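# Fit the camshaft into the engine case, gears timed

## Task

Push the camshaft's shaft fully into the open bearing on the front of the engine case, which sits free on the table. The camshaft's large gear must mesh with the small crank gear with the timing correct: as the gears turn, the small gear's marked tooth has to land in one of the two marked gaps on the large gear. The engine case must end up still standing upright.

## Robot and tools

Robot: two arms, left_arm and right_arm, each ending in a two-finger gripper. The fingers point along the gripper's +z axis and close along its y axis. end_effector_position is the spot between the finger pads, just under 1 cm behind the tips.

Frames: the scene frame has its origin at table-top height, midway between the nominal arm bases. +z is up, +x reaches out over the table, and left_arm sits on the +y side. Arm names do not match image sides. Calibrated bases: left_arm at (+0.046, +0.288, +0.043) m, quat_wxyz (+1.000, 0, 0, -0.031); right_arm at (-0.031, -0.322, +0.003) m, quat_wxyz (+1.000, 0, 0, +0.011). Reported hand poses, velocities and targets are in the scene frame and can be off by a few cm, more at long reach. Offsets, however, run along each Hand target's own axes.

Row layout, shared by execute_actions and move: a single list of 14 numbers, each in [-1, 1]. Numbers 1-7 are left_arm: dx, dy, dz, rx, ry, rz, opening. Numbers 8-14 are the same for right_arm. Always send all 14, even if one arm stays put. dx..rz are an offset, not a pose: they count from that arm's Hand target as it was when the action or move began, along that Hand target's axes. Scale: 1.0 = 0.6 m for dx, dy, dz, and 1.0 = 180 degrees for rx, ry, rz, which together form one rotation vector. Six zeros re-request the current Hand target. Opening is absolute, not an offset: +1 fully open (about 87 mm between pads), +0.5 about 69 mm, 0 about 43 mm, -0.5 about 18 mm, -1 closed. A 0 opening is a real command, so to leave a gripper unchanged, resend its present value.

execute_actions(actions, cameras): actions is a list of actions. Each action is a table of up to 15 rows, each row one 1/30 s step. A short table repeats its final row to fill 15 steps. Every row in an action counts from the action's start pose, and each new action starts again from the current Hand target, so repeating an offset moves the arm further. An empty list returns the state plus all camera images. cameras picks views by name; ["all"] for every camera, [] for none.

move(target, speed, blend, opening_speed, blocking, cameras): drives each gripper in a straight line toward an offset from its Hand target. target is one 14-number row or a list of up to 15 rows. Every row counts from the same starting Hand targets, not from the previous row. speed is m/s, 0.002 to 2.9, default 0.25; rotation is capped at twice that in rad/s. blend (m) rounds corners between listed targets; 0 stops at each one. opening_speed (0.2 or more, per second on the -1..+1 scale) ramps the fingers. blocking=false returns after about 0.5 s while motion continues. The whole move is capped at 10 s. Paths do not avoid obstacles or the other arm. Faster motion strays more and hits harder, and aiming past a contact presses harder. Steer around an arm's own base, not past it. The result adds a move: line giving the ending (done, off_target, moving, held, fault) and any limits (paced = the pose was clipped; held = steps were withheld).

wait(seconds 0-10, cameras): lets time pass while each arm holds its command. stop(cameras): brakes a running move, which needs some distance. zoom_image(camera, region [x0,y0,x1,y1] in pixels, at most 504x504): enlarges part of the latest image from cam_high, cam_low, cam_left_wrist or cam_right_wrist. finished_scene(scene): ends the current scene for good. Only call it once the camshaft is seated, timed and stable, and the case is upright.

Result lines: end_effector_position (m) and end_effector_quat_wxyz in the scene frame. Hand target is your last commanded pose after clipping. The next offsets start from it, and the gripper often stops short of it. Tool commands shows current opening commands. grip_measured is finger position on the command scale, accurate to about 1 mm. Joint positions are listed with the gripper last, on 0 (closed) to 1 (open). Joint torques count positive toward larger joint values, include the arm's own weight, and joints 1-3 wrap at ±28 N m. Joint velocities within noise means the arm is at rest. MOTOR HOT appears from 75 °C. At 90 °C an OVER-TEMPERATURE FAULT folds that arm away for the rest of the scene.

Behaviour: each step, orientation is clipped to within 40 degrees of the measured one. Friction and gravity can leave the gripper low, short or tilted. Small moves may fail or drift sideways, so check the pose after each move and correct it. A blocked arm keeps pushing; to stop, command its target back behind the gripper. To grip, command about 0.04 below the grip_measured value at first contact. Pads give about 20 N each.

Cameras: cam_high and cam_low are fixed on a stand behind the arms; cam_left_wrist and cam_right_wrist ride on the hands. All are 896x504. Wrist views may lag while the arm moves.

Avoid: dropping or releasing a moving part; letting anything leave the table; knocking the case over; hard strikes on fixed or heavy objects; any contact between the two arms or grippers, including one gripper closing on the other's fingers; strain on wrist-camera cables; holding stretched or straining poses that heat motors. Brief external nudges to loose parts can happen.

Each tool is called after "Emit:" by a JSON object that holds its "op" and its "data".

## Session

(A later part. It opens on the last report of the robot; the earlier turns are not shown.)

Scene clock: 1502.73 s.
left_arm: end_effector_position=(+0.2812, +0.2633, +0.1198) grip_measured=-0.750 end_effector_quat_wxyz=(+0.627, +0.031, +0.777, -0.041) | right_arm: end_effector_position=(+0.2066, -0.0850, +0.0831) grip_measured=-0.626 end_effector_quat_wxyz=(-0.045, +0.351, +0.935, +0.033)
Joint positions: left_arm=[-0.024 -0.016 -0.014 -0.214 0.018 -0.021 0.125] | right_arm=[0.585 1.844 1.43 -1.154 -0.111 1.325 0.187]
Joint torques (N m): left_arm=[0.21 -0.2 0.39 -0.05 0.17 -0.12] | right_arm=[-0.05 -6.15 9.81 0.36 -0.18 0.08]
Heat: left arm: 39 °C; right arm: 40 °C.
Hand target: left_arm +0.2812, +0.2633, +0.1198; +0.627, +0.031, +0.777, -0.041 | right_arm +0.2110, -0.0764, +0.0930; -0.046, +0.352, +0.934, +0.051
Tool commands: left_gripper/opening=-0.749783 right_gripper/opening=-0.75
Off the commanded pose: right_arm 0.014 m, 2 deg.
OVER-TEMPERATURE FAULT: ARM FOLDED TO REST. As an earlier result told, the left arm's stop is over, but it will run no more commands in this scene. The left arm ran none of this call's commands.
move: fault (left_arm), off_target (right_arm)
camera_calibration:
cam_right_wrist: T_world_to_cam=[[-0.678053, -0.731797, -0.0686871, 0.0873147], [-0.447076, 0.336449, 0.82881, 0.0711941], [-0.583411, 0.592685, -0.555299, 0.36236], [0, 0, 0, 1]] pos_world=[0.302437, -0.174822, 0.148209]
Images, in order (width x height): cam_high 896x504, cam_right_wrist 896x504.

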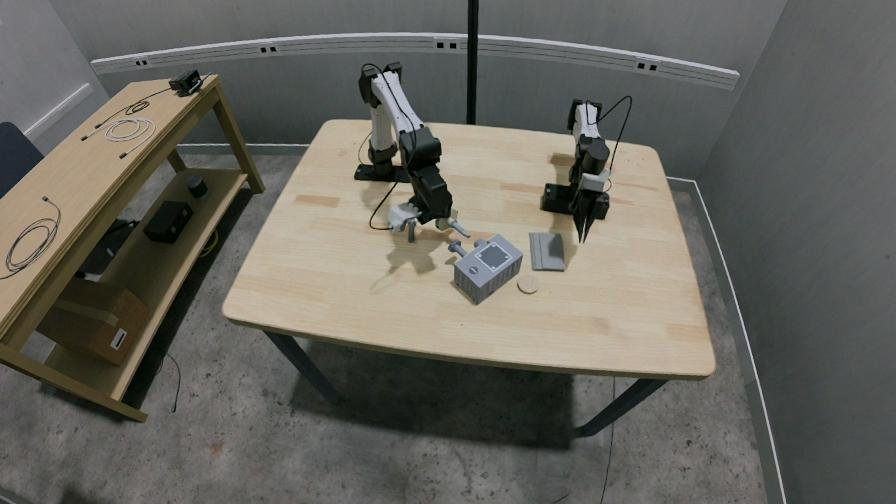

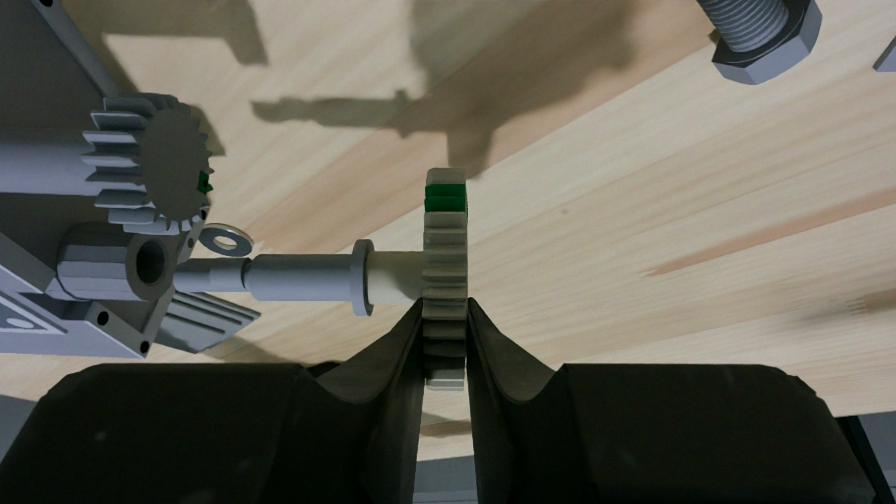

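Emit:
{"op": "move", "data": {"target": [0,0,0,0,0,0,-0.75,0.0075,0,0.006,0,0,0,-0.75], "speed": 0.06, "cameras": ["cam_right_wrist","cam_high"]}}

Emit:
{"op": "zoom_image", "data": {"camera": "cam_right_wrist", "region": [0, 120, 320, 370]}}

Emit:
{"op": "zoom_image", "data": {"camera": "cam_high", "region": [430, 200, 530, 300]}}

Scene clock: 1519.30 s.
left_arm: end_effector_position=(+0.2812, +0.2633, +0.1198) grip_measured=-0.750 end_effector_quat_wxyz=(+0.627, +0.031, +0.777, -0.041) | right_arm: end_effector_position=(+0.2045, -0.0824, +0.0832) grip_measured=-0.626 end_effector_quat_wxyz=(-0.045, +0.351, +0.935, +0.033)
Joint positions: left_arm=[-0.024 -0.016 -0.014 -0.214 0.018 -0.021 0.125] | right_arm=[0.595 1.844 1.43 -1.154 -0.111 1.335 0.187]
Joint torques (N m): left_arm=[-0.08 -0.21 0.2 -0.06 0.14 -0.1] | right_arm=[0.29 -6.28 8.44 0.53 -0.18 0.11]
Heat: left arm: 38 °C; right arm: 42 °C.
Hand target: left_arm +0.2812, +0.2633, +0.1198; +0.627, +0.031, +0.777, -0.041 | right_arm +0.2074, -0.0730, +0.0899; -0.046, +0.351, +0.934, +0.051
Tool commands: left_gripper/opening=-0.749783 right_gripper/opening=-0.75
Off the commanded pose: right_arm 0.012 m, 2 deg.
OVER-TEMPERATURE FAULT: ARM FOLDED TO REST. As an earlier result told, the left arm's stop is over, but it will run no more commands in this scene. The left arm ran none of this call's commands.
move: fault (left_arm), off_target (right_arm)
camera_calibration:
cam_right_wrist: T_world_to_cam=[[-0.678108, -0.731849, -0.0675803, 0.087779], [-0.44632, 0.336995, 0.828995, 0.0692302], [-0.583925, 0.592311, -0.555157, 0.359662], [0, 0, 0, 1]] pos_world=[0.300438, -0.172121, 0.14821]
Images, in order (width x height): cam_high 896x504, cam_right_wrist 896x504.

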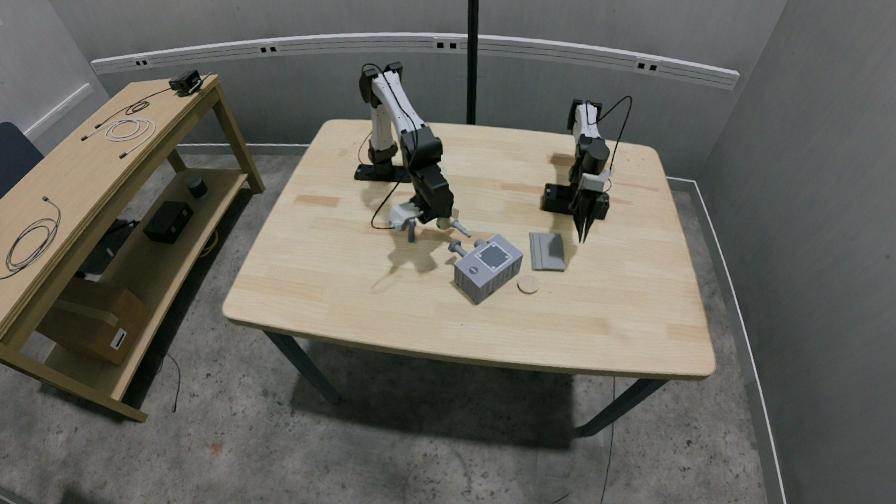

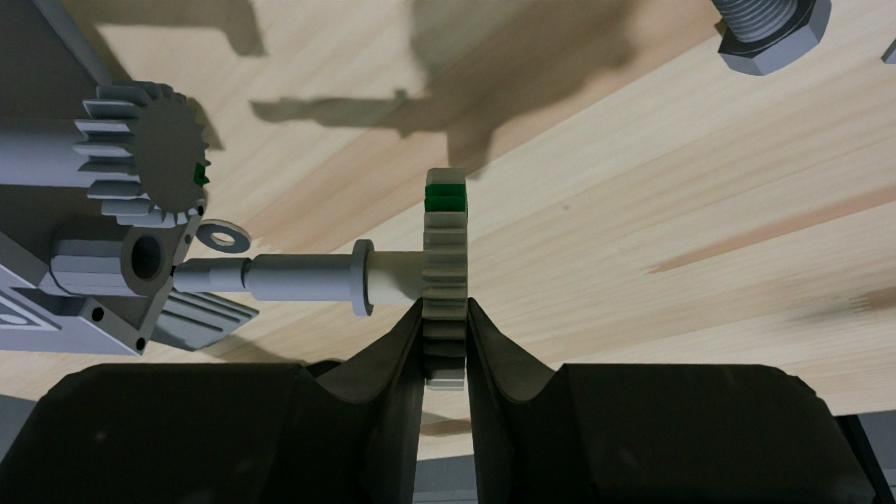

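Scaled by 1.575 from the camera's 896x504 image, which has a finer 1280x720 frame.

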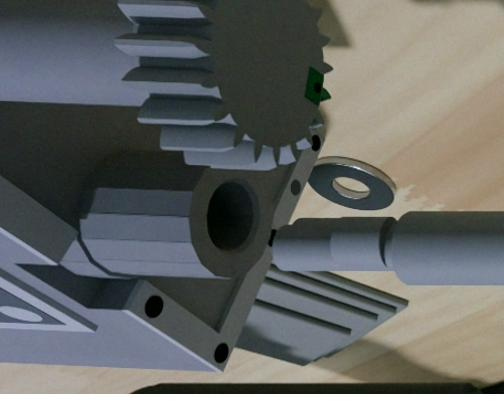

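Scaled by 5.040 from the camera's 896x504 image, which has a finer 1280x720 frame.

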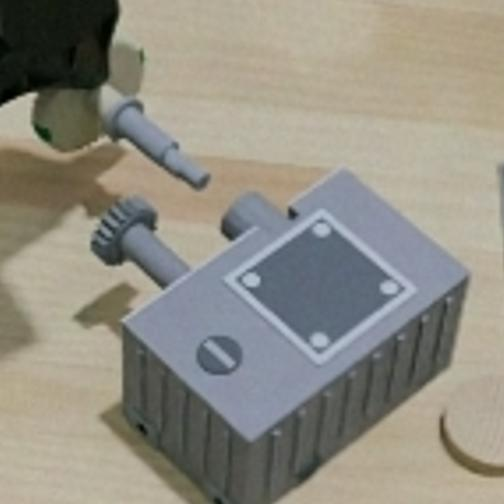

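Emit:
{"op": "move", "data": {"target": [0,0,0,0,0,0,-0.75,0,0,0.009,0,0,0,-0.75], "speed": 0.06, "cameras": ["cam_right_wrist","cam_high"]}}

Emit:
{"op": "zoom_image", "data": {"camera": "cam_right_wrist", "region": [0, 120, 320, 370]}}

Emit:
{"op": "zoom_image", "data": {"camera": "cam_high", "region": [430, 200, 530, 300]}}

Scene clock: 1532.03 s.
left_arm: end_effector_position=(+0.2812, +0.2633, +0.1198) grip_measured=-0.750 end_effector_quat_wxyz=(+0.627, +0.031, +0.777, -0.041) | right_arm: end_effector_position=(+0.2048, -0.0821, +0.0831) grip_measured=-0.626 end_effector_quat_wxyz=(-0.045, +0.352, +0.934, +0.033)
Joint positions: left_arm=[-0.024 -0.016 -0.014 -0.214 0.018 -0.021 0.125] | right_arm=[0.595 1.844 1.43 -1.153 -0.111 1.337 0.187]
Joint torques (N m): left_arm=[0.25 0.01 0.36 -0.09 0.16 -0.05] | right_arm=[0.47 -5.93 6.93 0.74 -0.18 0.11]
Heat: left arm: 38 °C; right arm: 42 °C.
Hand target: left_arm +0.2812, +0.2633, +0.1198; +0.627, +0.031, +0.777, -0.041 | right_arm +0.2071, -0.0723, +0.0846; -0.046, +0.351, +0.934, +0.051
Tool commands: left_gripper/opening=-0.749783 right_gripper/opening=-0.75
Off the commanded pose: right_arm 0.010 m, 2 deg.
OVER-TEMPERATURE FAULT: ARM FOLDED TO REST. As an earlier result told, the left arm's stop is over, but it will run no more commands in this scene. The left arm ran none of this call's commands.
move: fault (left_arm)
camera_calibration:
cam_right_wrist: T_world_to_cam=[[-0.679974, -0.730029, -0.0685005, 0.0887172], [-0.446039, 0.337682, 0.828867, 0.0693164], [-0.581966, 0.594162, -0.555236, 0.359461], [0, 0, 0, 1]] pos_world=[0.300437, -0.172219, 0.148209]
Images, in order (width x height): cam_high 896x504, cam_right_wrist 896x504.

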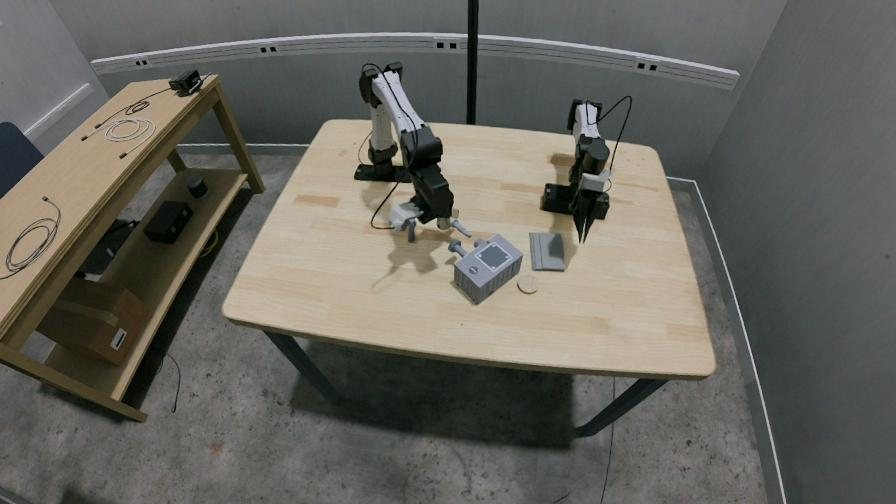

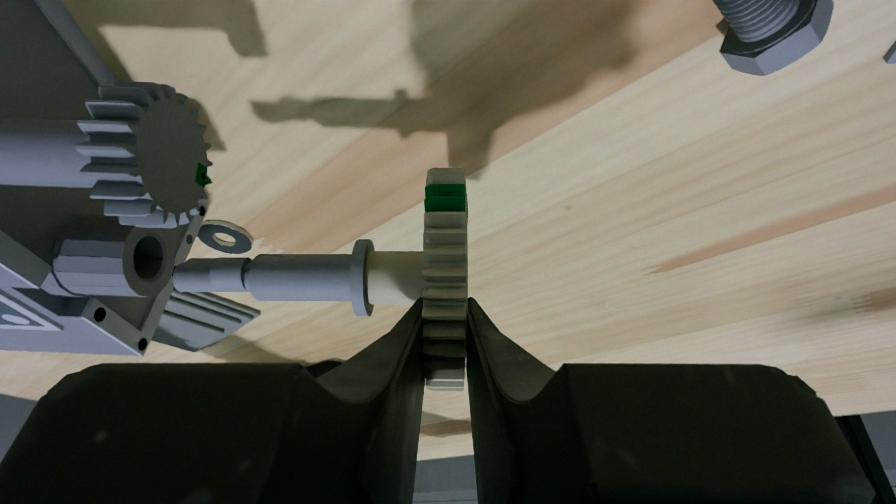

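Scaled by 1.575 from the camera's 896x504 image, which has a finer 1280x720 frame.

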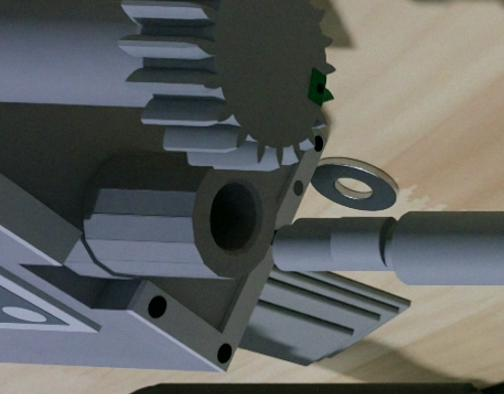

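Scaled by 5.040 from the camera's 896x504 image, which has a finer 1280x720 frame.

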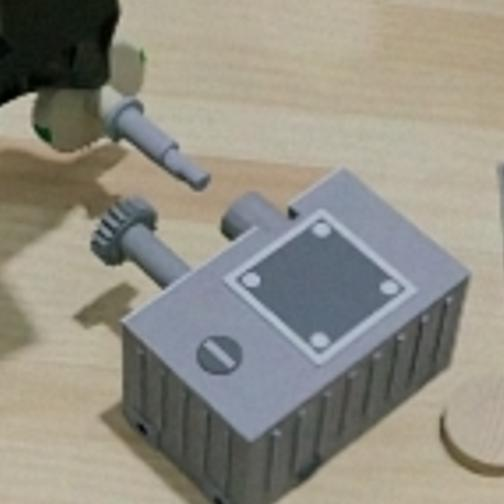

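Emit:
{"op": "move", "data": {"target": [0,0,0,0,0,0,-0.75,0,0.004,0.0,0,0,0,-0.75], "speed": 0.06, "cameras": ["cam_right_wrist"]}}

Emit:
{"op": "zoom_image", "data": {"camera": "cam_right_wrist", "region": [0, 120, 320, 370]}}

Scene clock: 1539.57 s.
left_arm: end_effector_position=(+0.2812, +0.2633, +0.1198) grip_measured=-0.750 end_effector_quat_wxyz=(+0.627, +0.031, +0.777, -0.041) | right_arm: end_effector_position=(+0.2040, -0.0816, +0.0797) grip_measured=-0.626 end_effector_quat_wxyz=(-0.048, +0.352, +0.934, +0.028)
Joint positions: left_arm=[-0.024 -0.016 -0.014 -0.214 0.018 -0.021 0.125] | right_arm=[0.598 1.855 1.43 -1.153 -0.111 1.339 0.187]
Joint torques (N m): left_arm=[0.08 -0.23 0.23 -0.08 0.17 -0.07] | right_arm=[0.36 -6.22 7.99 0.68 -0.18 0.12]
Motor temperatures (°C): left_arm=[22 38 28 23 22 22 23] | right_arm=[23 36 42 32 23 24 25]
Heat: left arm: 38 °C; right arm: 42 °C.
Hand target: left_arm +0.2812, +0.2633, +0.1198; +0.627, +0.031, +0.777, -0.041 | right_arm +0.2087, -0.0706, +0.0847; -0.046, +0.351, +0.934, +0.051
Tool commands: left_gripper/opening=-0.749783 right_gripper/opening=-0.75
Off the commanded pose: right_arm 0.013 m, 3 deg.
OVER-TEMPERATURE FAULT: ARM FOLDED TO REST. As an earlier result told, the left arm's stop is over, but it will run no more commands in this scene. The left arm ran none of this call's commands.
move: fault (left_arm), off_target (right_arm)
camera_calibration:
cam_right_wrist: T_world_to_cam=[[-0.679378, -0.731504, -0.0578488, 0.0872362], [-0.439216, 0.342229, 0.830644, 0.0704337], [-0.587822, 0.589729, -0.553791, 0.357494], [0, 0, 0, 1]] pos_world=[0.300345, -0.171115, 0.144518]
Images, in order (width x height): cam_right_wrist 896x504.

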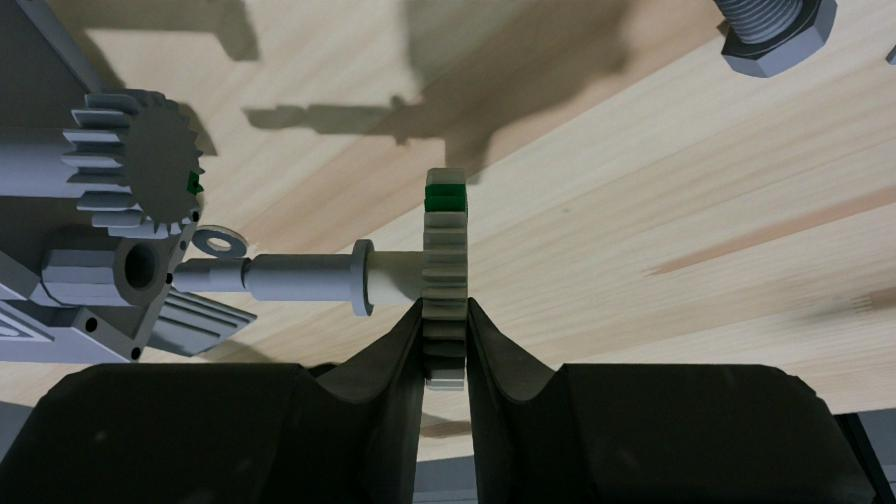

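Scaled by 1.575 from the camera's 896x504 image, which has a finer 1280x720 frame.

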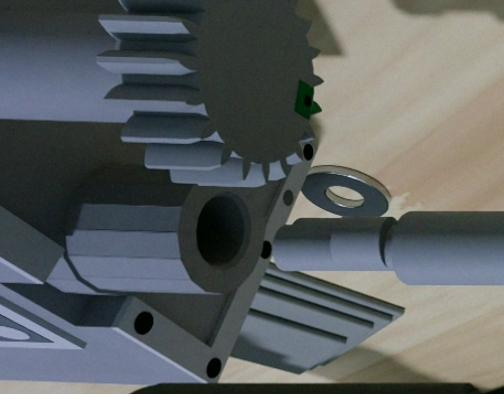

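Emit:
{"op": "move", "data": {"target": [0,0,0,0,0,0,-0.75,0,0.012,0.0,0,0,0,-0.75], "speed": 0.06, "cameras": ["cam_right_wrist"]}}

Emit:
{"op": "zoom_image", "data": {"camera": "cam_right_wrist", "region": [0, 120, 320, 370]}}

Scene clock: 1549.07 s.
left_arm: end_effector_position=(+0.2812, +0.2633, +0.1198) grip_measured=-0.750 end_effector_quat_wxyz=(+0.627, +0.031, +0.777, -0.041) | right_arm: end_effector_position=(+0.2056, -0.0786, +0.0754) grip_measured=-0.626 end_effector_quat_wxyz=(-0.051, +0.352, +0.934, +0.024)
Joint positions: left_arm=[-0.024 -0.016 -0.014 -0.214 0.018 -0.021 0.125] | right_arm=[0.603 1.879 1.444 -1.153 -0.111 1.343 0.187]
Joint torques (N m): left_arm=[0.21 -0.23 0.14 -0.09 0.12 -0.06] | right_arm=[0.35 -6.35 9.92 0.56 -0.18 0.11]
Heat: left arm: 38 °C; right arm: 42 °C.
Hand target: left_arm +0.2812, +0.2633, +0.1198; +0.627, +0.031, +0.777, -0.041 | right_arm +0.2135, -0.0652, +0.0852; -0.046, +0.351, +0.934, +0.051
Tool commands: left_gripper/opening=-0.749783 right_gripper/opening=-0.75
Off the commanded pose: right_arm 0.018 m, 3 deg.
OVER-TEMPERATURE FAULT: ARM FOLDED TO REST. As an earlier result told, the left arm's stop is over, but it will run no more commands in this scene. The left arm ran none of this call's commands.
move: fault (left_arm), off_target (right_arm)
camera_calibration:
cam_right_wrist: T_world_to_cam=[[-0.67987, -0.731807, -0.0472809, 0.0895123], [-0.431929, 0.347502, 0.832274, 0.0724594], [-0.592634, 0.58626, -0.552344, 0.354853], [0, 0, 0, 1]] pos_world=[0.302452, -0.16771, 0.139927]
Images, in order (width x height): cam_right_wrist 896x504.

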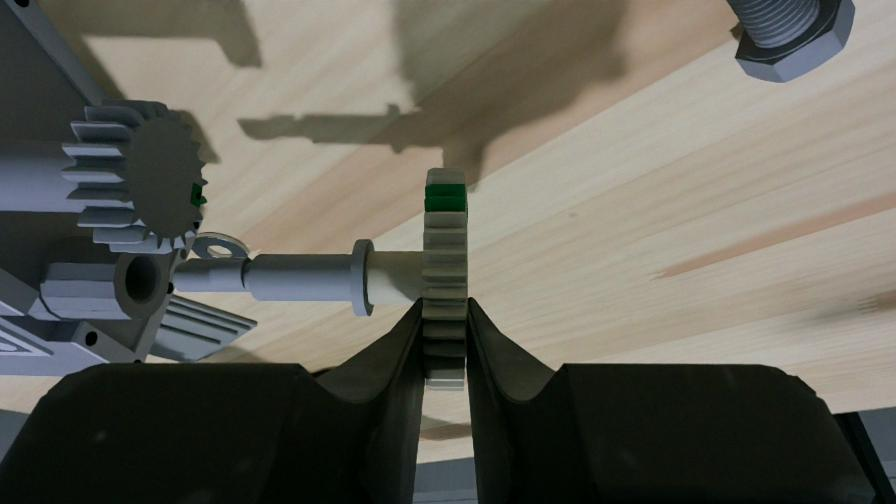

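Scaled by 1.575 from the camera's 896x504 image, which has a finer 1280x720 frame.

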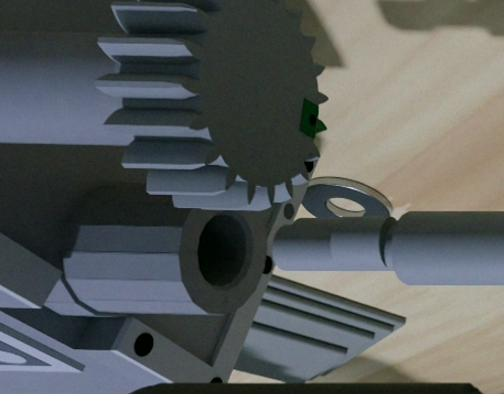

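Emit:
{"op": "move", "data": {"target": [0,0,0,0,0,0,-0.75,0,0.02,-0.009,0,0,0,-0.75], "speed": 0.06, "cameras": ["cam_right_wrist"]}}

Emit:
{"op": "zoom_image", "data": {"camera": "cam_right_wrist", "region": [0, 120, 320, 370]}}

Scene clock: 1558.67 s.
left_arm: end_effector_position=(+0.2812, +0.2633, +0.1198) grip_measured=-0.750 end_effector_quat_wxyz=(+0.627, +0.031, +0.777, -0.041) | right_arm: end_effector_position=(+0.2182, -0.0673, +0.0804) grip_measured=-0.626 end_effector_quat_wxyz=(-0.045, +0.351, +0.935, +0.032)
Joint positions: left_arm=[-0.024 -0.016 -0.014 -0.214 0.018 -0.021 0.125] | right_arm=[0.607 1.92 1.521 -1.167 -0.111 1.348 0.187]
Joint torques (N m): left_arm=[0.31 -0.13 0.21 -0.04 0.18 -0.1] | right_arm=[0.36 -6.69 10.17 0.36 -0.17 0.11]
Heat: left arm: 37 °C; right arm: 43 °C.
Hand target: left_arm +0.2812, +0.2633, +0.1198; +0.627, +0.031, +0.777, -0.041 | right_arm +0.2217, -0.0569, +0.0913; -0.046, +0.351, +0.934, +0.051
Tool commands: left_gripper/opening=-0.749783 right_gripper/opening=-0.75
Off the commanded pose: right_arm 0.015 m, 2 deg.
OVER-TEMPERATURE FAULT: ARM FOLDED TO REST. As an earlier result told, the left arm's stop is over, but it will run no more commands in this scene. The left arm ran none of this call's commands.
move: fault (left_arm), off_target (right_arm)
camera_calibration:
cam_right_wrist: T_world_to_cam=[[-0.67884, -0.731228, -0.0669501, 0.107953], [-0.445549, 0.337715, 0.829117, 0.0724529], [-0.583663, 0.592667, -0.555052, 0.357182], [0, 0, 0, 1]] pos_world=[0.314039, -0.15722, 0.14541]
Images, in order (width x height): cam_right_wrist 896x504.

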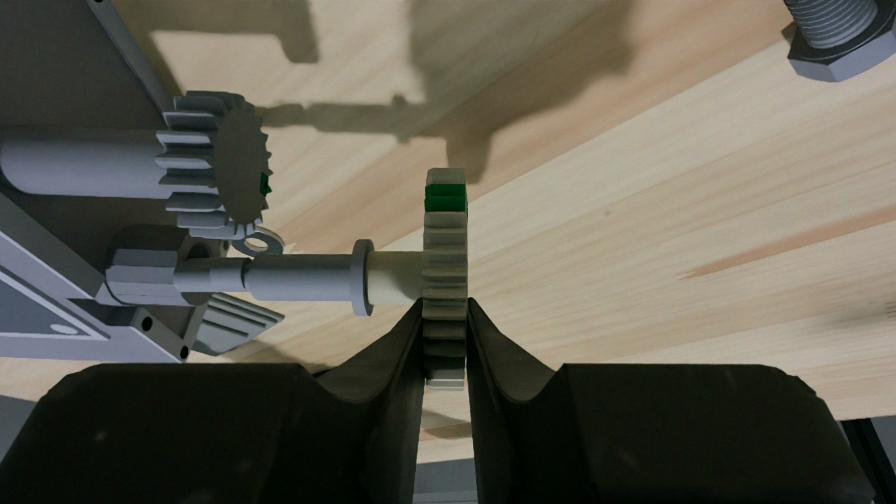

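Scaled by 1.575 from the camera's 896x504 image, which has a finer 1280x720 frame.

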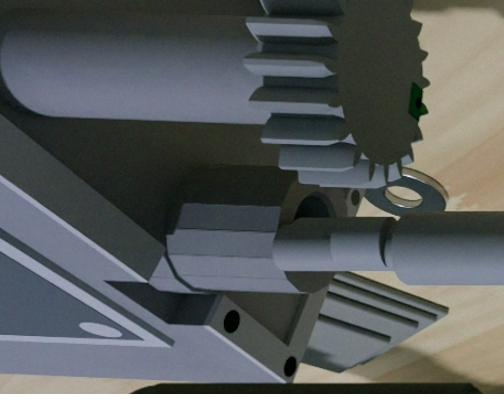

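Emit:
{"op": "move", "data": {"target": [[0,0,0,0,0,0,-0.75,0,-0.024,0.0,0,0,0,-0.75],[0,0,0,0,0,0,-0.75,0,-0.024,0.007,0,0,0,-0.75]], "speed": 0.06, "cameras": ["cam_right_wrist","cam_high"]}}

Emit:
{"op": "zoom_image", "data": {"camera": "cam_right_wrist", "region": [0, 120, 320, 370]}}

Emit:
{"op": "zoom_image", "data": {"camera": "cam_high", "region": [430, 200, 530, 300]}}

Scene clock: 1578.37 s.
left_arm: end_effector_position=(+0.2812, +0.2633, +0.1198) grip_measured=-0.750 end_effector_quat_wxyz=(+0.627, +0.031, +0.777, -0.041) | right_arm: end_effector_position=(+0.2080, -0.0747, +0.0729) grip_measured=-0.626 end_effector_quat_wxyz=(-0.054, +0.352, +0.934, +0.018)
Joint positions: left_arm=[-0.024 -0.016 -0.014 -0.214 0.018 -0.021 0.125] | right_arm=[0.607 1.909 1.473 -1.164 -0.111 1.348 0.187]
Joint torques (N m): left_arm=[0.18 -0.09 0.29 -0.11 0.12 -0.1] | right_arm=[-0.18 -9.54 6.46 0.65 -0.18 0.04]
Heat: left arm: 37 °C; right arm: 43 °C.
Hand target: left_arm +0.2812, +0.2633, +0.1198; +0.627, +0.031, +0.777, -0.041 | right_arm +0.2120, -0.0671, +0.0863; -0.046, +0.351, +0.934, +0.051
Tool commands: left_gripper/opening=-0.749783 right_gripper/opening=-0.75
Off the commanded pose: right_arm 0.016 m, 4 deg.
OVER-TEMPERATURE FAULT: ARM FOLDED TO REST. As an earlier result told, the left arm's stop is over, but it will run no more commands in this scene. The left arm ran none of this call's commands.
move: fault (left_arm), off_target (right_arm)
camera_calibration:
cam_right_wrist: T_world_to_cam=[[-0.680274, -0.732151, -0.034391, 0.0930148], [-0.423147, 0.353987, 0.83405, 0.0728078], [-0.598477, 0.581935, -0.550615, 0.353358], [0, 0, 0, 1]] pos_world=[0.305561, -0.163304, 0.137038]
Images, in order (width x height): cam_high 896x504, cam_right_wrist 896x504.

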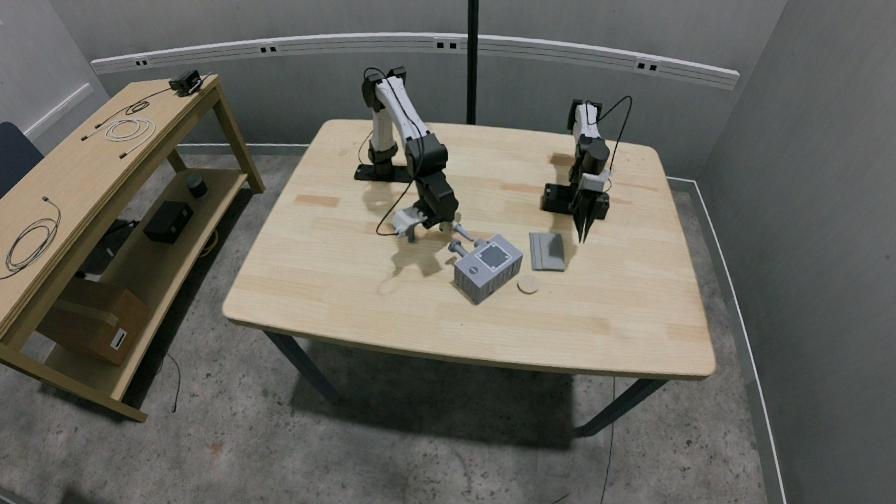

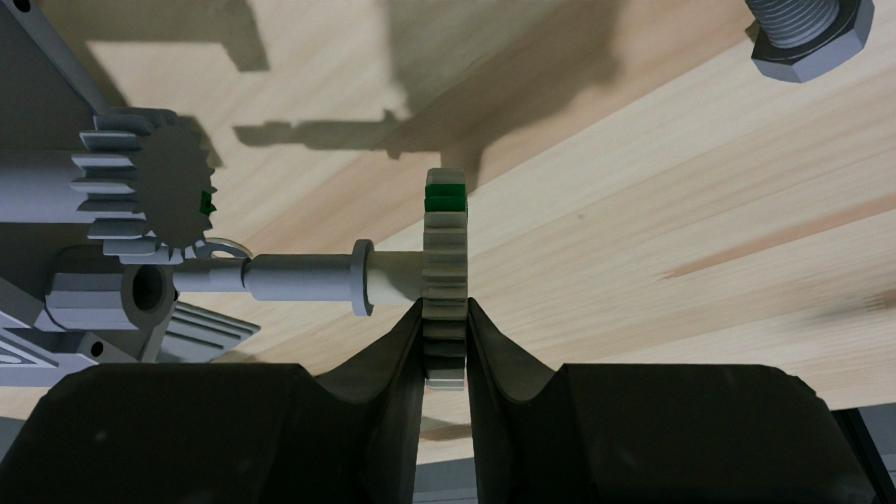

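Scaled by 1.575 from the camera's 896x504 image, which has a finer 1280x720 frame.

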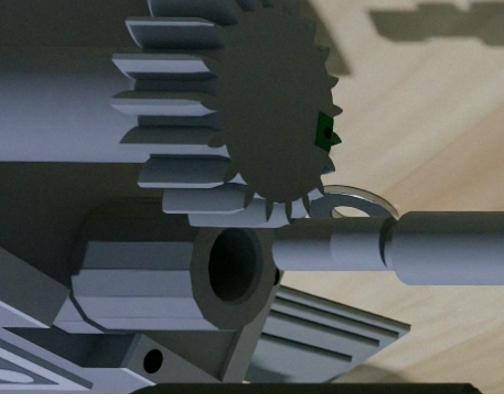

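Scaled by 5.040 from the camera's 896x504 image, which has a finer 1280x720 frame.

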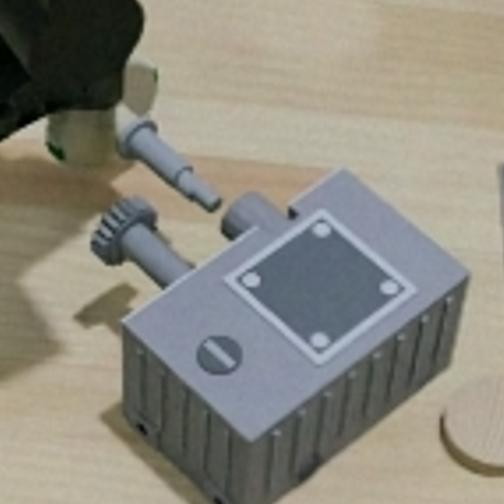

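Emit:
{"op": "move", "data": {"target": [0,0,0,0,0,0,-0.75,0,0.013,-0.002,0,0,0,-0.75], "speed": 0.06, "cameras": ["cam_right_wrist"]}}

Emit:
{"op": "zoom_image", "data": {"camera": "cam_right_wrist", "region": [0, 120, 320, 370]}}

Scene clock: 1588.43 s.
left_arm: end_effector_position=(+0.2812, +0.2633, +0.1198) grip_measured=-0.750 end_effector_quat_wxyz=(+0.627, +0.031, +0.777, -0.041) | right_arm: end_effector_position=(+0.2080, -0.0747, +0.0729) grip_measured=-0.626 end_effector_quat_wxyz=(-0.054, +0.352, +0.934, +0.018)
Joint positions: left_arm=[-0.024 -0.016 -0.014 -0.214 0.018 -0.021 0.125] | right_arm=[0.607 1.909 1.473 -1.164 -0.111 1.348 0.187]
Joint torques (N m): left_arm=[0.2 -0.17 0.31 -0.07 0.14 -0.1] | right_arm=[0.13 -7.54 10.37 0.48 -0.18 0.09]
Heat: left arm: 36 °C; right arm: 43 °C.
Hand target: left_arm +0.2812, +0.2633, +0.1198; +0.627, +0.031, +0.777, -0.041 | right_arm +0.2172, -0.0615, +0.0880; -0.046, +0.351, +0.934, +0.051
Tool commands: left_gripper/opening=-0.749783 right_gripper/opening=-0.75
Off the commanded pose: right_arm 0.022 m, 4 deg.
OVER-TEMPERATURE FAULT: ARM FOLDED TO REST. As an earlier result told, the left arm's stop is over, but it will run no more commands in this scene. The left arm ran none of this call's commands.
move: fault (left_arm), off_target (right_arm)
camera_calibration:
cam_right_wrist: T_world_to_cam=[[-0.680274, -0.732151, -0.034391, 0.0930148], [-0.423147, 0.353987, 0.83405, 0.0728078], [-0.598477, 0.581935, -0.550615, 0.353358], [0, 0, 0, 1]] pos_world=[0.305561, -0.163304, 0.137038]
Images, in order (width x height): cam_right_wrist 896x504.

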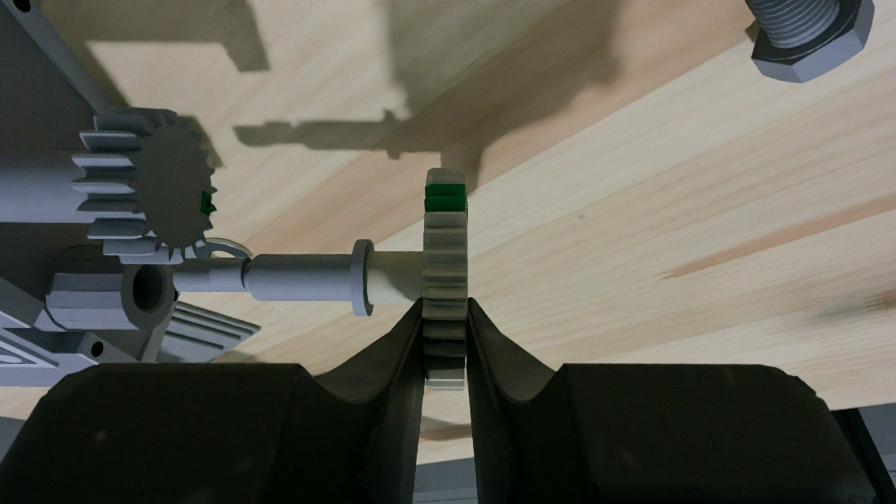

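Scaled by 1.575 from the camera's 896x504 image, which has a finer 1280x720 frame.

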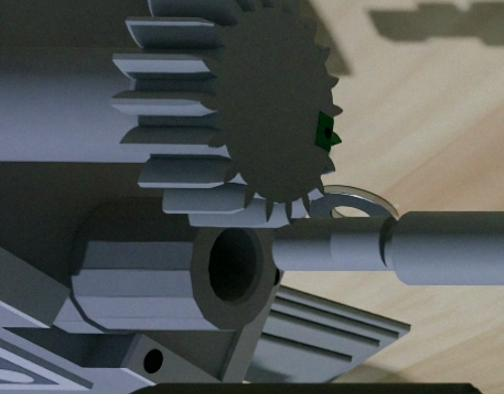

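Emit:
{"op": "move", "data": {"target": [0,0,0,0,0,0,-0.75,0,0.006,0.001,0,0,0,-0.75], "speed": 0.06, "cameras": ["cam_right_wrist"]}}

Emit:
{"op": "zoom_image", "data": {"camera": "cam_right_wrist", "region": [0, 120, 320, 370]}}

Scene clock: 1595.37 s.
left_arm: end_effector_position=(+0.2812, +0.2633, +0.1198) grip_measured=-0.750 end_effector_quat_wxyz=(+0.627, +0.031, +0.777, -0.041) | right_arm: end_effector_position=(+0.2132, -0.0709, +0.0781) grip_measured=-0.626 end_effector_quat_wxyz=(-0.048, +0.352, +0.934, +0.028)
Joint positions: left_arm=[-0.024 -0.016 -0.014 -0.214 0.018 -0.021 0.125] | right_arm=[0.607 1.909 1.496 -1.164 -0.111 1.348 0.187]
Joint torques (N m): left_arm=[0.14 -0.06 0.14 -0.07 0.16 -0.07] | right_arm=[0.32 -6.42 9.99 0.49 -0.17 0.11]
Heat: left arm: 36 °C; right arm: 45 °C.
Hand target: left_arm +0.2812, +0.2633, +0.1198; +0.627, +0.031, +0.777, -0.041 | right_arm +0.2195, -0.0587, +0.0875; -0.046, +0.351, +0.934, +0.051
Tool commands: left_gripper/opening=-0.749783 right_gripper/opening=-0.75
Off the commanded pose: right_arm 0.017 m, 3 deg.
OVER-TEMPERATURE FAULT: ARM FOLDED TO REST. As an earlier result told, the left arm's stop is over, but it will run no more commands in this scene. The left arm ran none of this call's commands.
move: fault (left_arm), off_target (right_arm)
camera_calibration:
cam_right_wrist: T_world_to_cam=[[-0.679439, -0.731582, -0.0561332, 0.101119], [-0.438094, 0.343118, 0.830869, 0.0719966], [-0.588588, 0.589116, -0.55363, 0.355767], [0, 0, 0, 1]] pos_world=[0.309646, -0.160315, 0.14282]
Images, in order (width x height): cam_right_wrist 896x504.

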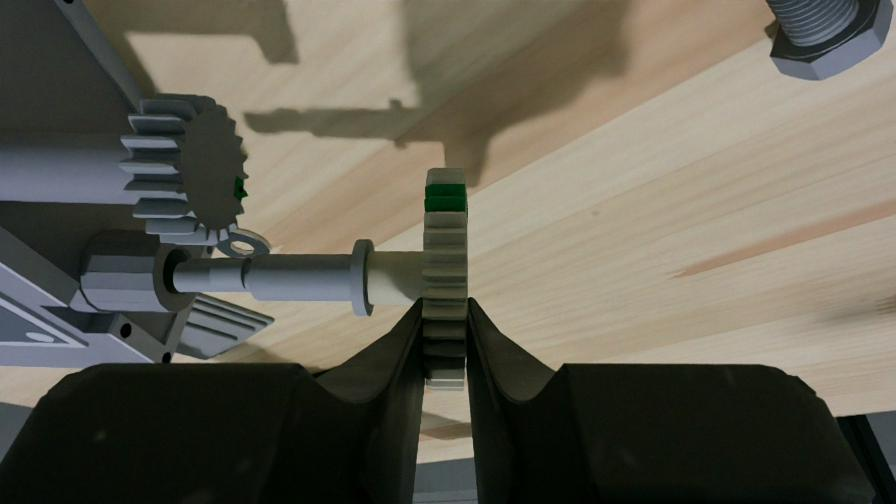

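Scaled by 1.575 from the camera's 896x504 image, which has a finer 1280x720 frame.

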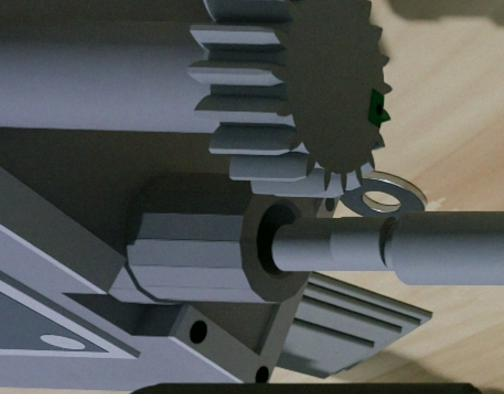

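Emit:
{"op": "move", "data": {"target": [0,0,0,0,0,0,-0.75,0,0.014,0.002,0,0,0,-0.75], "speed": 0.06, "cameras": ["cam_right_wrist","cam_high"]}}

Emit:
{"op": "zoom_image", "data": {"camera": "cam_right_wrist", "region": [0, 120, 320, 370]}}

Emit:
{"op": "zoom_image", "data": {"camera": "cam_high", "region": [430, 200, 530, 300]}}

Scene clock: 1604.17 s.
left_arm: end_effector_position=(+0.2812, +0.2633, +0.1198) grip_measured=-0.750 end_effector_quat_wxyz=(+0.627, +0.031, +0.777, -0.041) | right_arm: end_effector_position=(+0.2174, -0.0659, +0.0755) grip_measured=-0.626 end_effector_quat_wxyz=(-0.051, +0.351, +0.935, +0.024)
Joint positions: left_arm=[-0.024 -0.016 -0.014 -0.214 0.018 -0.021 0.125] | right_arm=[0.612 1.943 1.532 -1.175 -0.111 1.351 0.187]
Joint torques (N m): left_arm=[0.18 -0.16 0.4 -0.08 0.18 -0.08] | right_arm=[0.38 -6.87 10.35 0.5 -0.17 0.14]
Heat: left arm: 36 °C; right arm: 46 °C.
Hand target: left_arm +0.2812, +0.2633, +0.1198; +0.627, +0.031, +0.777, -0.041 | right_arm +0.2250, -0.0522, +0.0868; -0.046, +0.351, +0.934, +0.051
Tool commands: left_gripper/opening=-0.749783 right_gripper/opening=-0.75
Off the commanded pose: right_arm 0.019 m, 3 deg.
OVER-TEMPERATURE FAULT: ARM FOLDED TO REST. As an earlier result told, the left arm's stop is over, but it will run no more commands in this scene. The left arm ran none of this call's commands.
move: fault (left_arm), off_target (right_arm)
camera_calibration:
cam_right_wrist: T_world_to_cam=[[-0.678397, -0.733155, -0.0475557, 0.106481], [-0.43292, 0.346611, 0.83213, 0.0732714], [-0.593597, 0.585103, -0.552537, 0.354609], [0, 0, 0, 1]] pos_world=[0.314452, -0.154812, 0.140027]
Images, in order (width x height): cam_high 896x504, cam_right_wrist 896x504.

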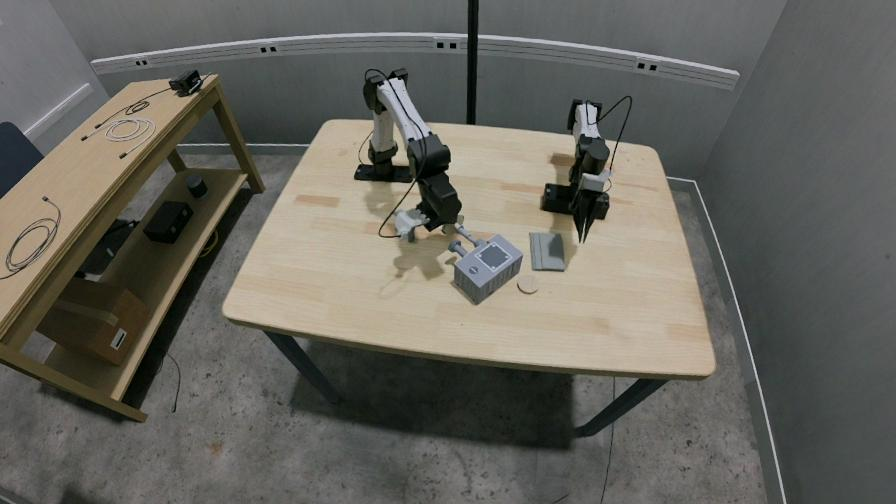

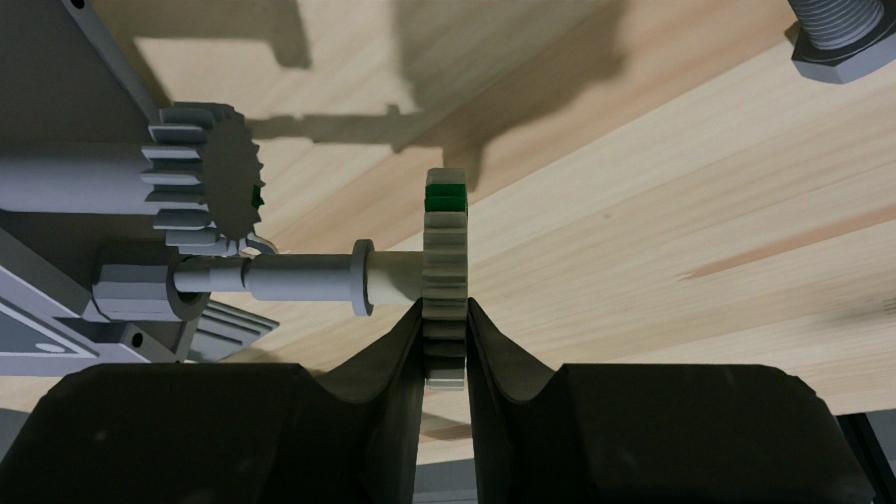

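Scaled by 1.575 from the camera's 896x504 image, which has a finer 1280x720 frame.

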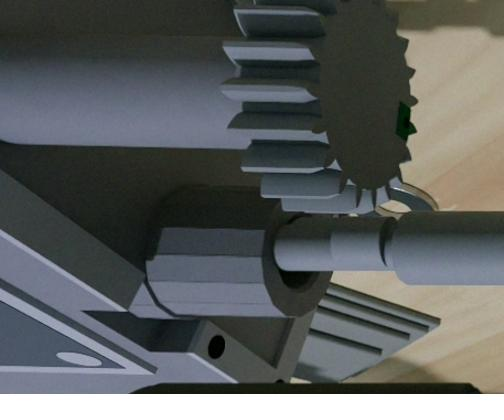

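Scaled by 5.040 from the camera's 896x504 image, which has a finer 1280x720 frame.

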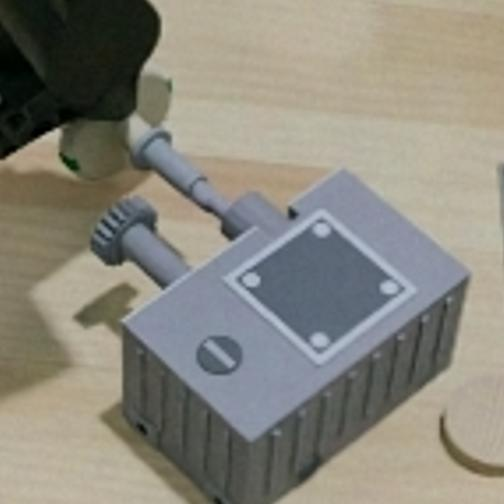

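Emit:
{"op": "move", "data": {"target": [0,0,0,0,0,0,-0.75,0,0.03,-0.003,0,0,0,-0.75], "speed": 0.06, "cameras": ["cam_right_wrist"]}}

Emit:
{"op": "zoom_image", "data": {"camera": "cam_right_wrist", "region": [40, 80, 360, 330]}}

Scene clock: 1611.87 s.
left_arm: end_effector_position=(+0.2812, +0.2633, +0.1198) grip_measured=-0.750 end_effector_quat_wxyz=(+0.627, +0.031, +0.777, -0.041) | right_arm: end_effector_position=(+0.2246, -0.0538, +0.0786) grip_measured=-0.626 end_effector_quat_wxyz=(-0.058, +0.350, +0.935, +0.016)
Joint positions: left_arm=[-0.024 -0.016 -0.014 -0.214 0.018 -0.021 0.125] | right_arm=[0.625 2.012 1.639 -1.233 -0.115 1.361 0.187]
Joint torques (N m): left_arm=[0.16 -0.21 0.28 -0.08 0.15 -0.06] | right_arm=[0.03 -7.46 10.32 0.67 -0.13 0.13]
Heat: left arm: 36 °C; right arm: 45 °C.
Hand target: left_arm +0.2812, +0.2633, +0.1198; +0.627, +0.031, +0.777, -0.041 | right_arm +0.2370, -0.0390, +0.0898; -0.046, +0.351, +0.934, +0.051
Tool commands: left_gripper/opening=-0.749783 right_gripper/opening=-0.75
Off the commanded pose: right_arm 0.022 m, 4 deg.
OVER-TEMPERATURE FAULT: ARM FOLDED TO REST. As an earlier result told, the left arm's stop is over, but it will run no more commands in this scene. The left arm ran none of this call's commands.
move: fault (left_arm), off_target (right_arm)
camera_calibration:
cam_right_wrist: T_world_to_cam=[[-0.676927, -0.735531, -0.0276456, 0.118317], [-0.418119, 0.353351, 0.836851, 0.0663173], [-0.605761, 0.578046, -0.546732, 0.355334], [0, 0, 0, 1]] pos_world=[0.323068, -0.141807, 0.142046]
Images, in order (width x height): cam_right_wrist 896x504.

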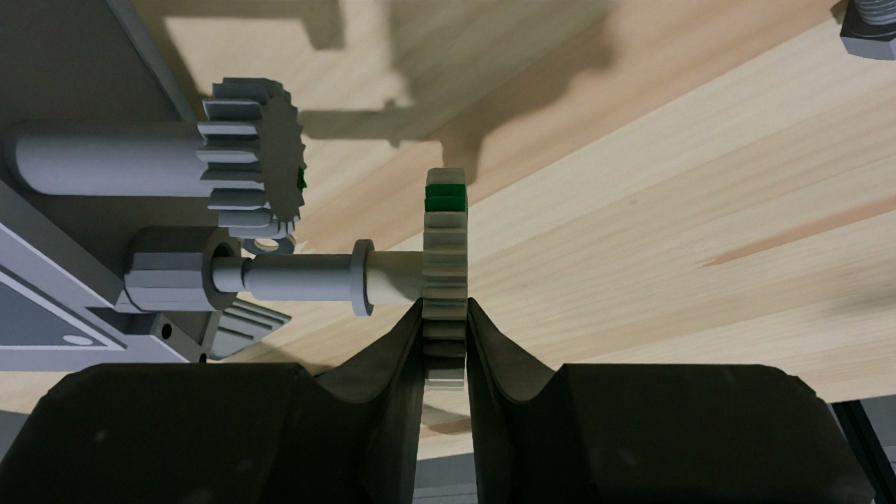

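Scaled by 1.575 from the camera's 896x504 image, which has a finer 1280x720 frame.

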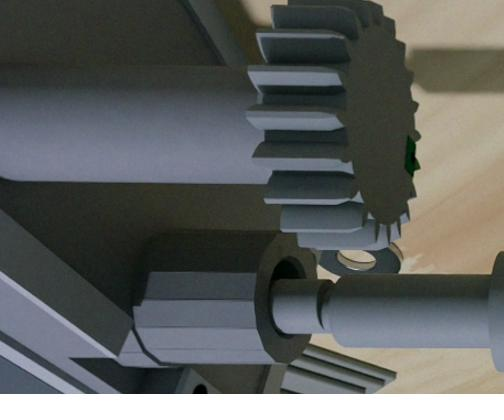

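Emit:
{"op": "move", "data": {"target": [0,0,0,0,0,0,-0.75,0,0.03,0.002,0,0,0,-0.75], "speed": 0.05, "cameras": ["cam_right_wrist"]}}

Emit:
{"op": "zoom_image", "data": {"camera": "cam_right_wrist", "region": [200, 60, 500, 330]}}

Scene clock: 1622.17 s.
left_arm: end_effector_position=(+0.2812, +0.2633, +0.1198) grip_measured=-0.750 end_effector_quat_wxyz=(+0.627, +0.031, +0.777, -0.041) | right_arm: end_effector_position=(+0.2359, -0.0415, +0.0764) grip_measured=-0.626 end_effector_quat_wxyz=(-0.060, +0.351, +0.934, +0.013)
Joint positions: left_arm=[-0.024 -0.016 -0.014 -0.214 0.018 -0.021 0.125] | right_arm=[0.632 2.087 1.741 -1.267 -0.116 1.369 0.187]
Joint torques (N m): left_arm=[0.17 -0.21 0.34 -0.08 0.16 -0.1] | right_arm=[0.21 -8.23 10.7 0.67 -0.12 0.14]
Heat: left arm: 36 °C; right arm: 45 °C.
Hand target: left_arm +0.2812, +0.2633, +0.1198; +0.627, +0.031, +0.777, -0.041 | right_arm +0.2488, -0.0254, +0.0897; -0.046, +0.351, +0.934, +0.051
Tool commands: left_gripper/opening=-0.749783 right_gripper/opening=-0.75
Off the commanded pose: right_arm 0.025 m, 5 deg.
OVER-TEMPERATURE FAULT: ARM FOLDED TO REST. As an earlier result told, the left arm's stop is over, but it will run no more commands in this scene. The left arm ran none of this call's commands.
move: fault (left_arm), off_target (right_arm)
camera_calibration:
cam_right_wrist: T_world_to_cam=[[-0.678195, -0.734617, -0.0197422, 0.134736], [-0.411525, 0.357387, 0.838405, 0.0670125], [-0.60885, 0.576726, -0.544691, 0.35447], [0, 0, 0, 1]] pos_world=[0.334774, -0.129402, 0.139553]
Images, in order (width x height): cam_right_wrist 896x504.

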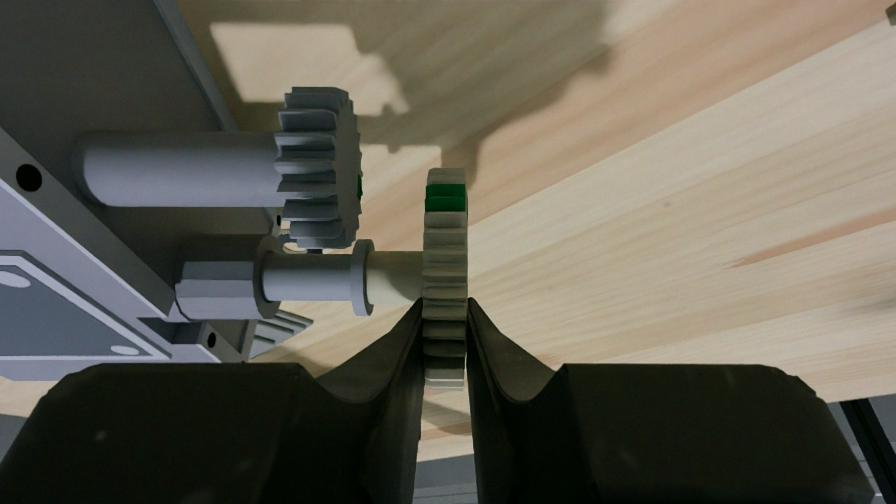

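Scaled by 1.680 from the camera's 896x504 image, which has a finer 1280x720 frame.

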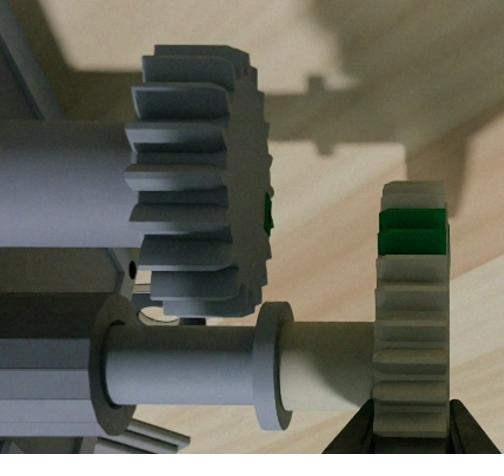

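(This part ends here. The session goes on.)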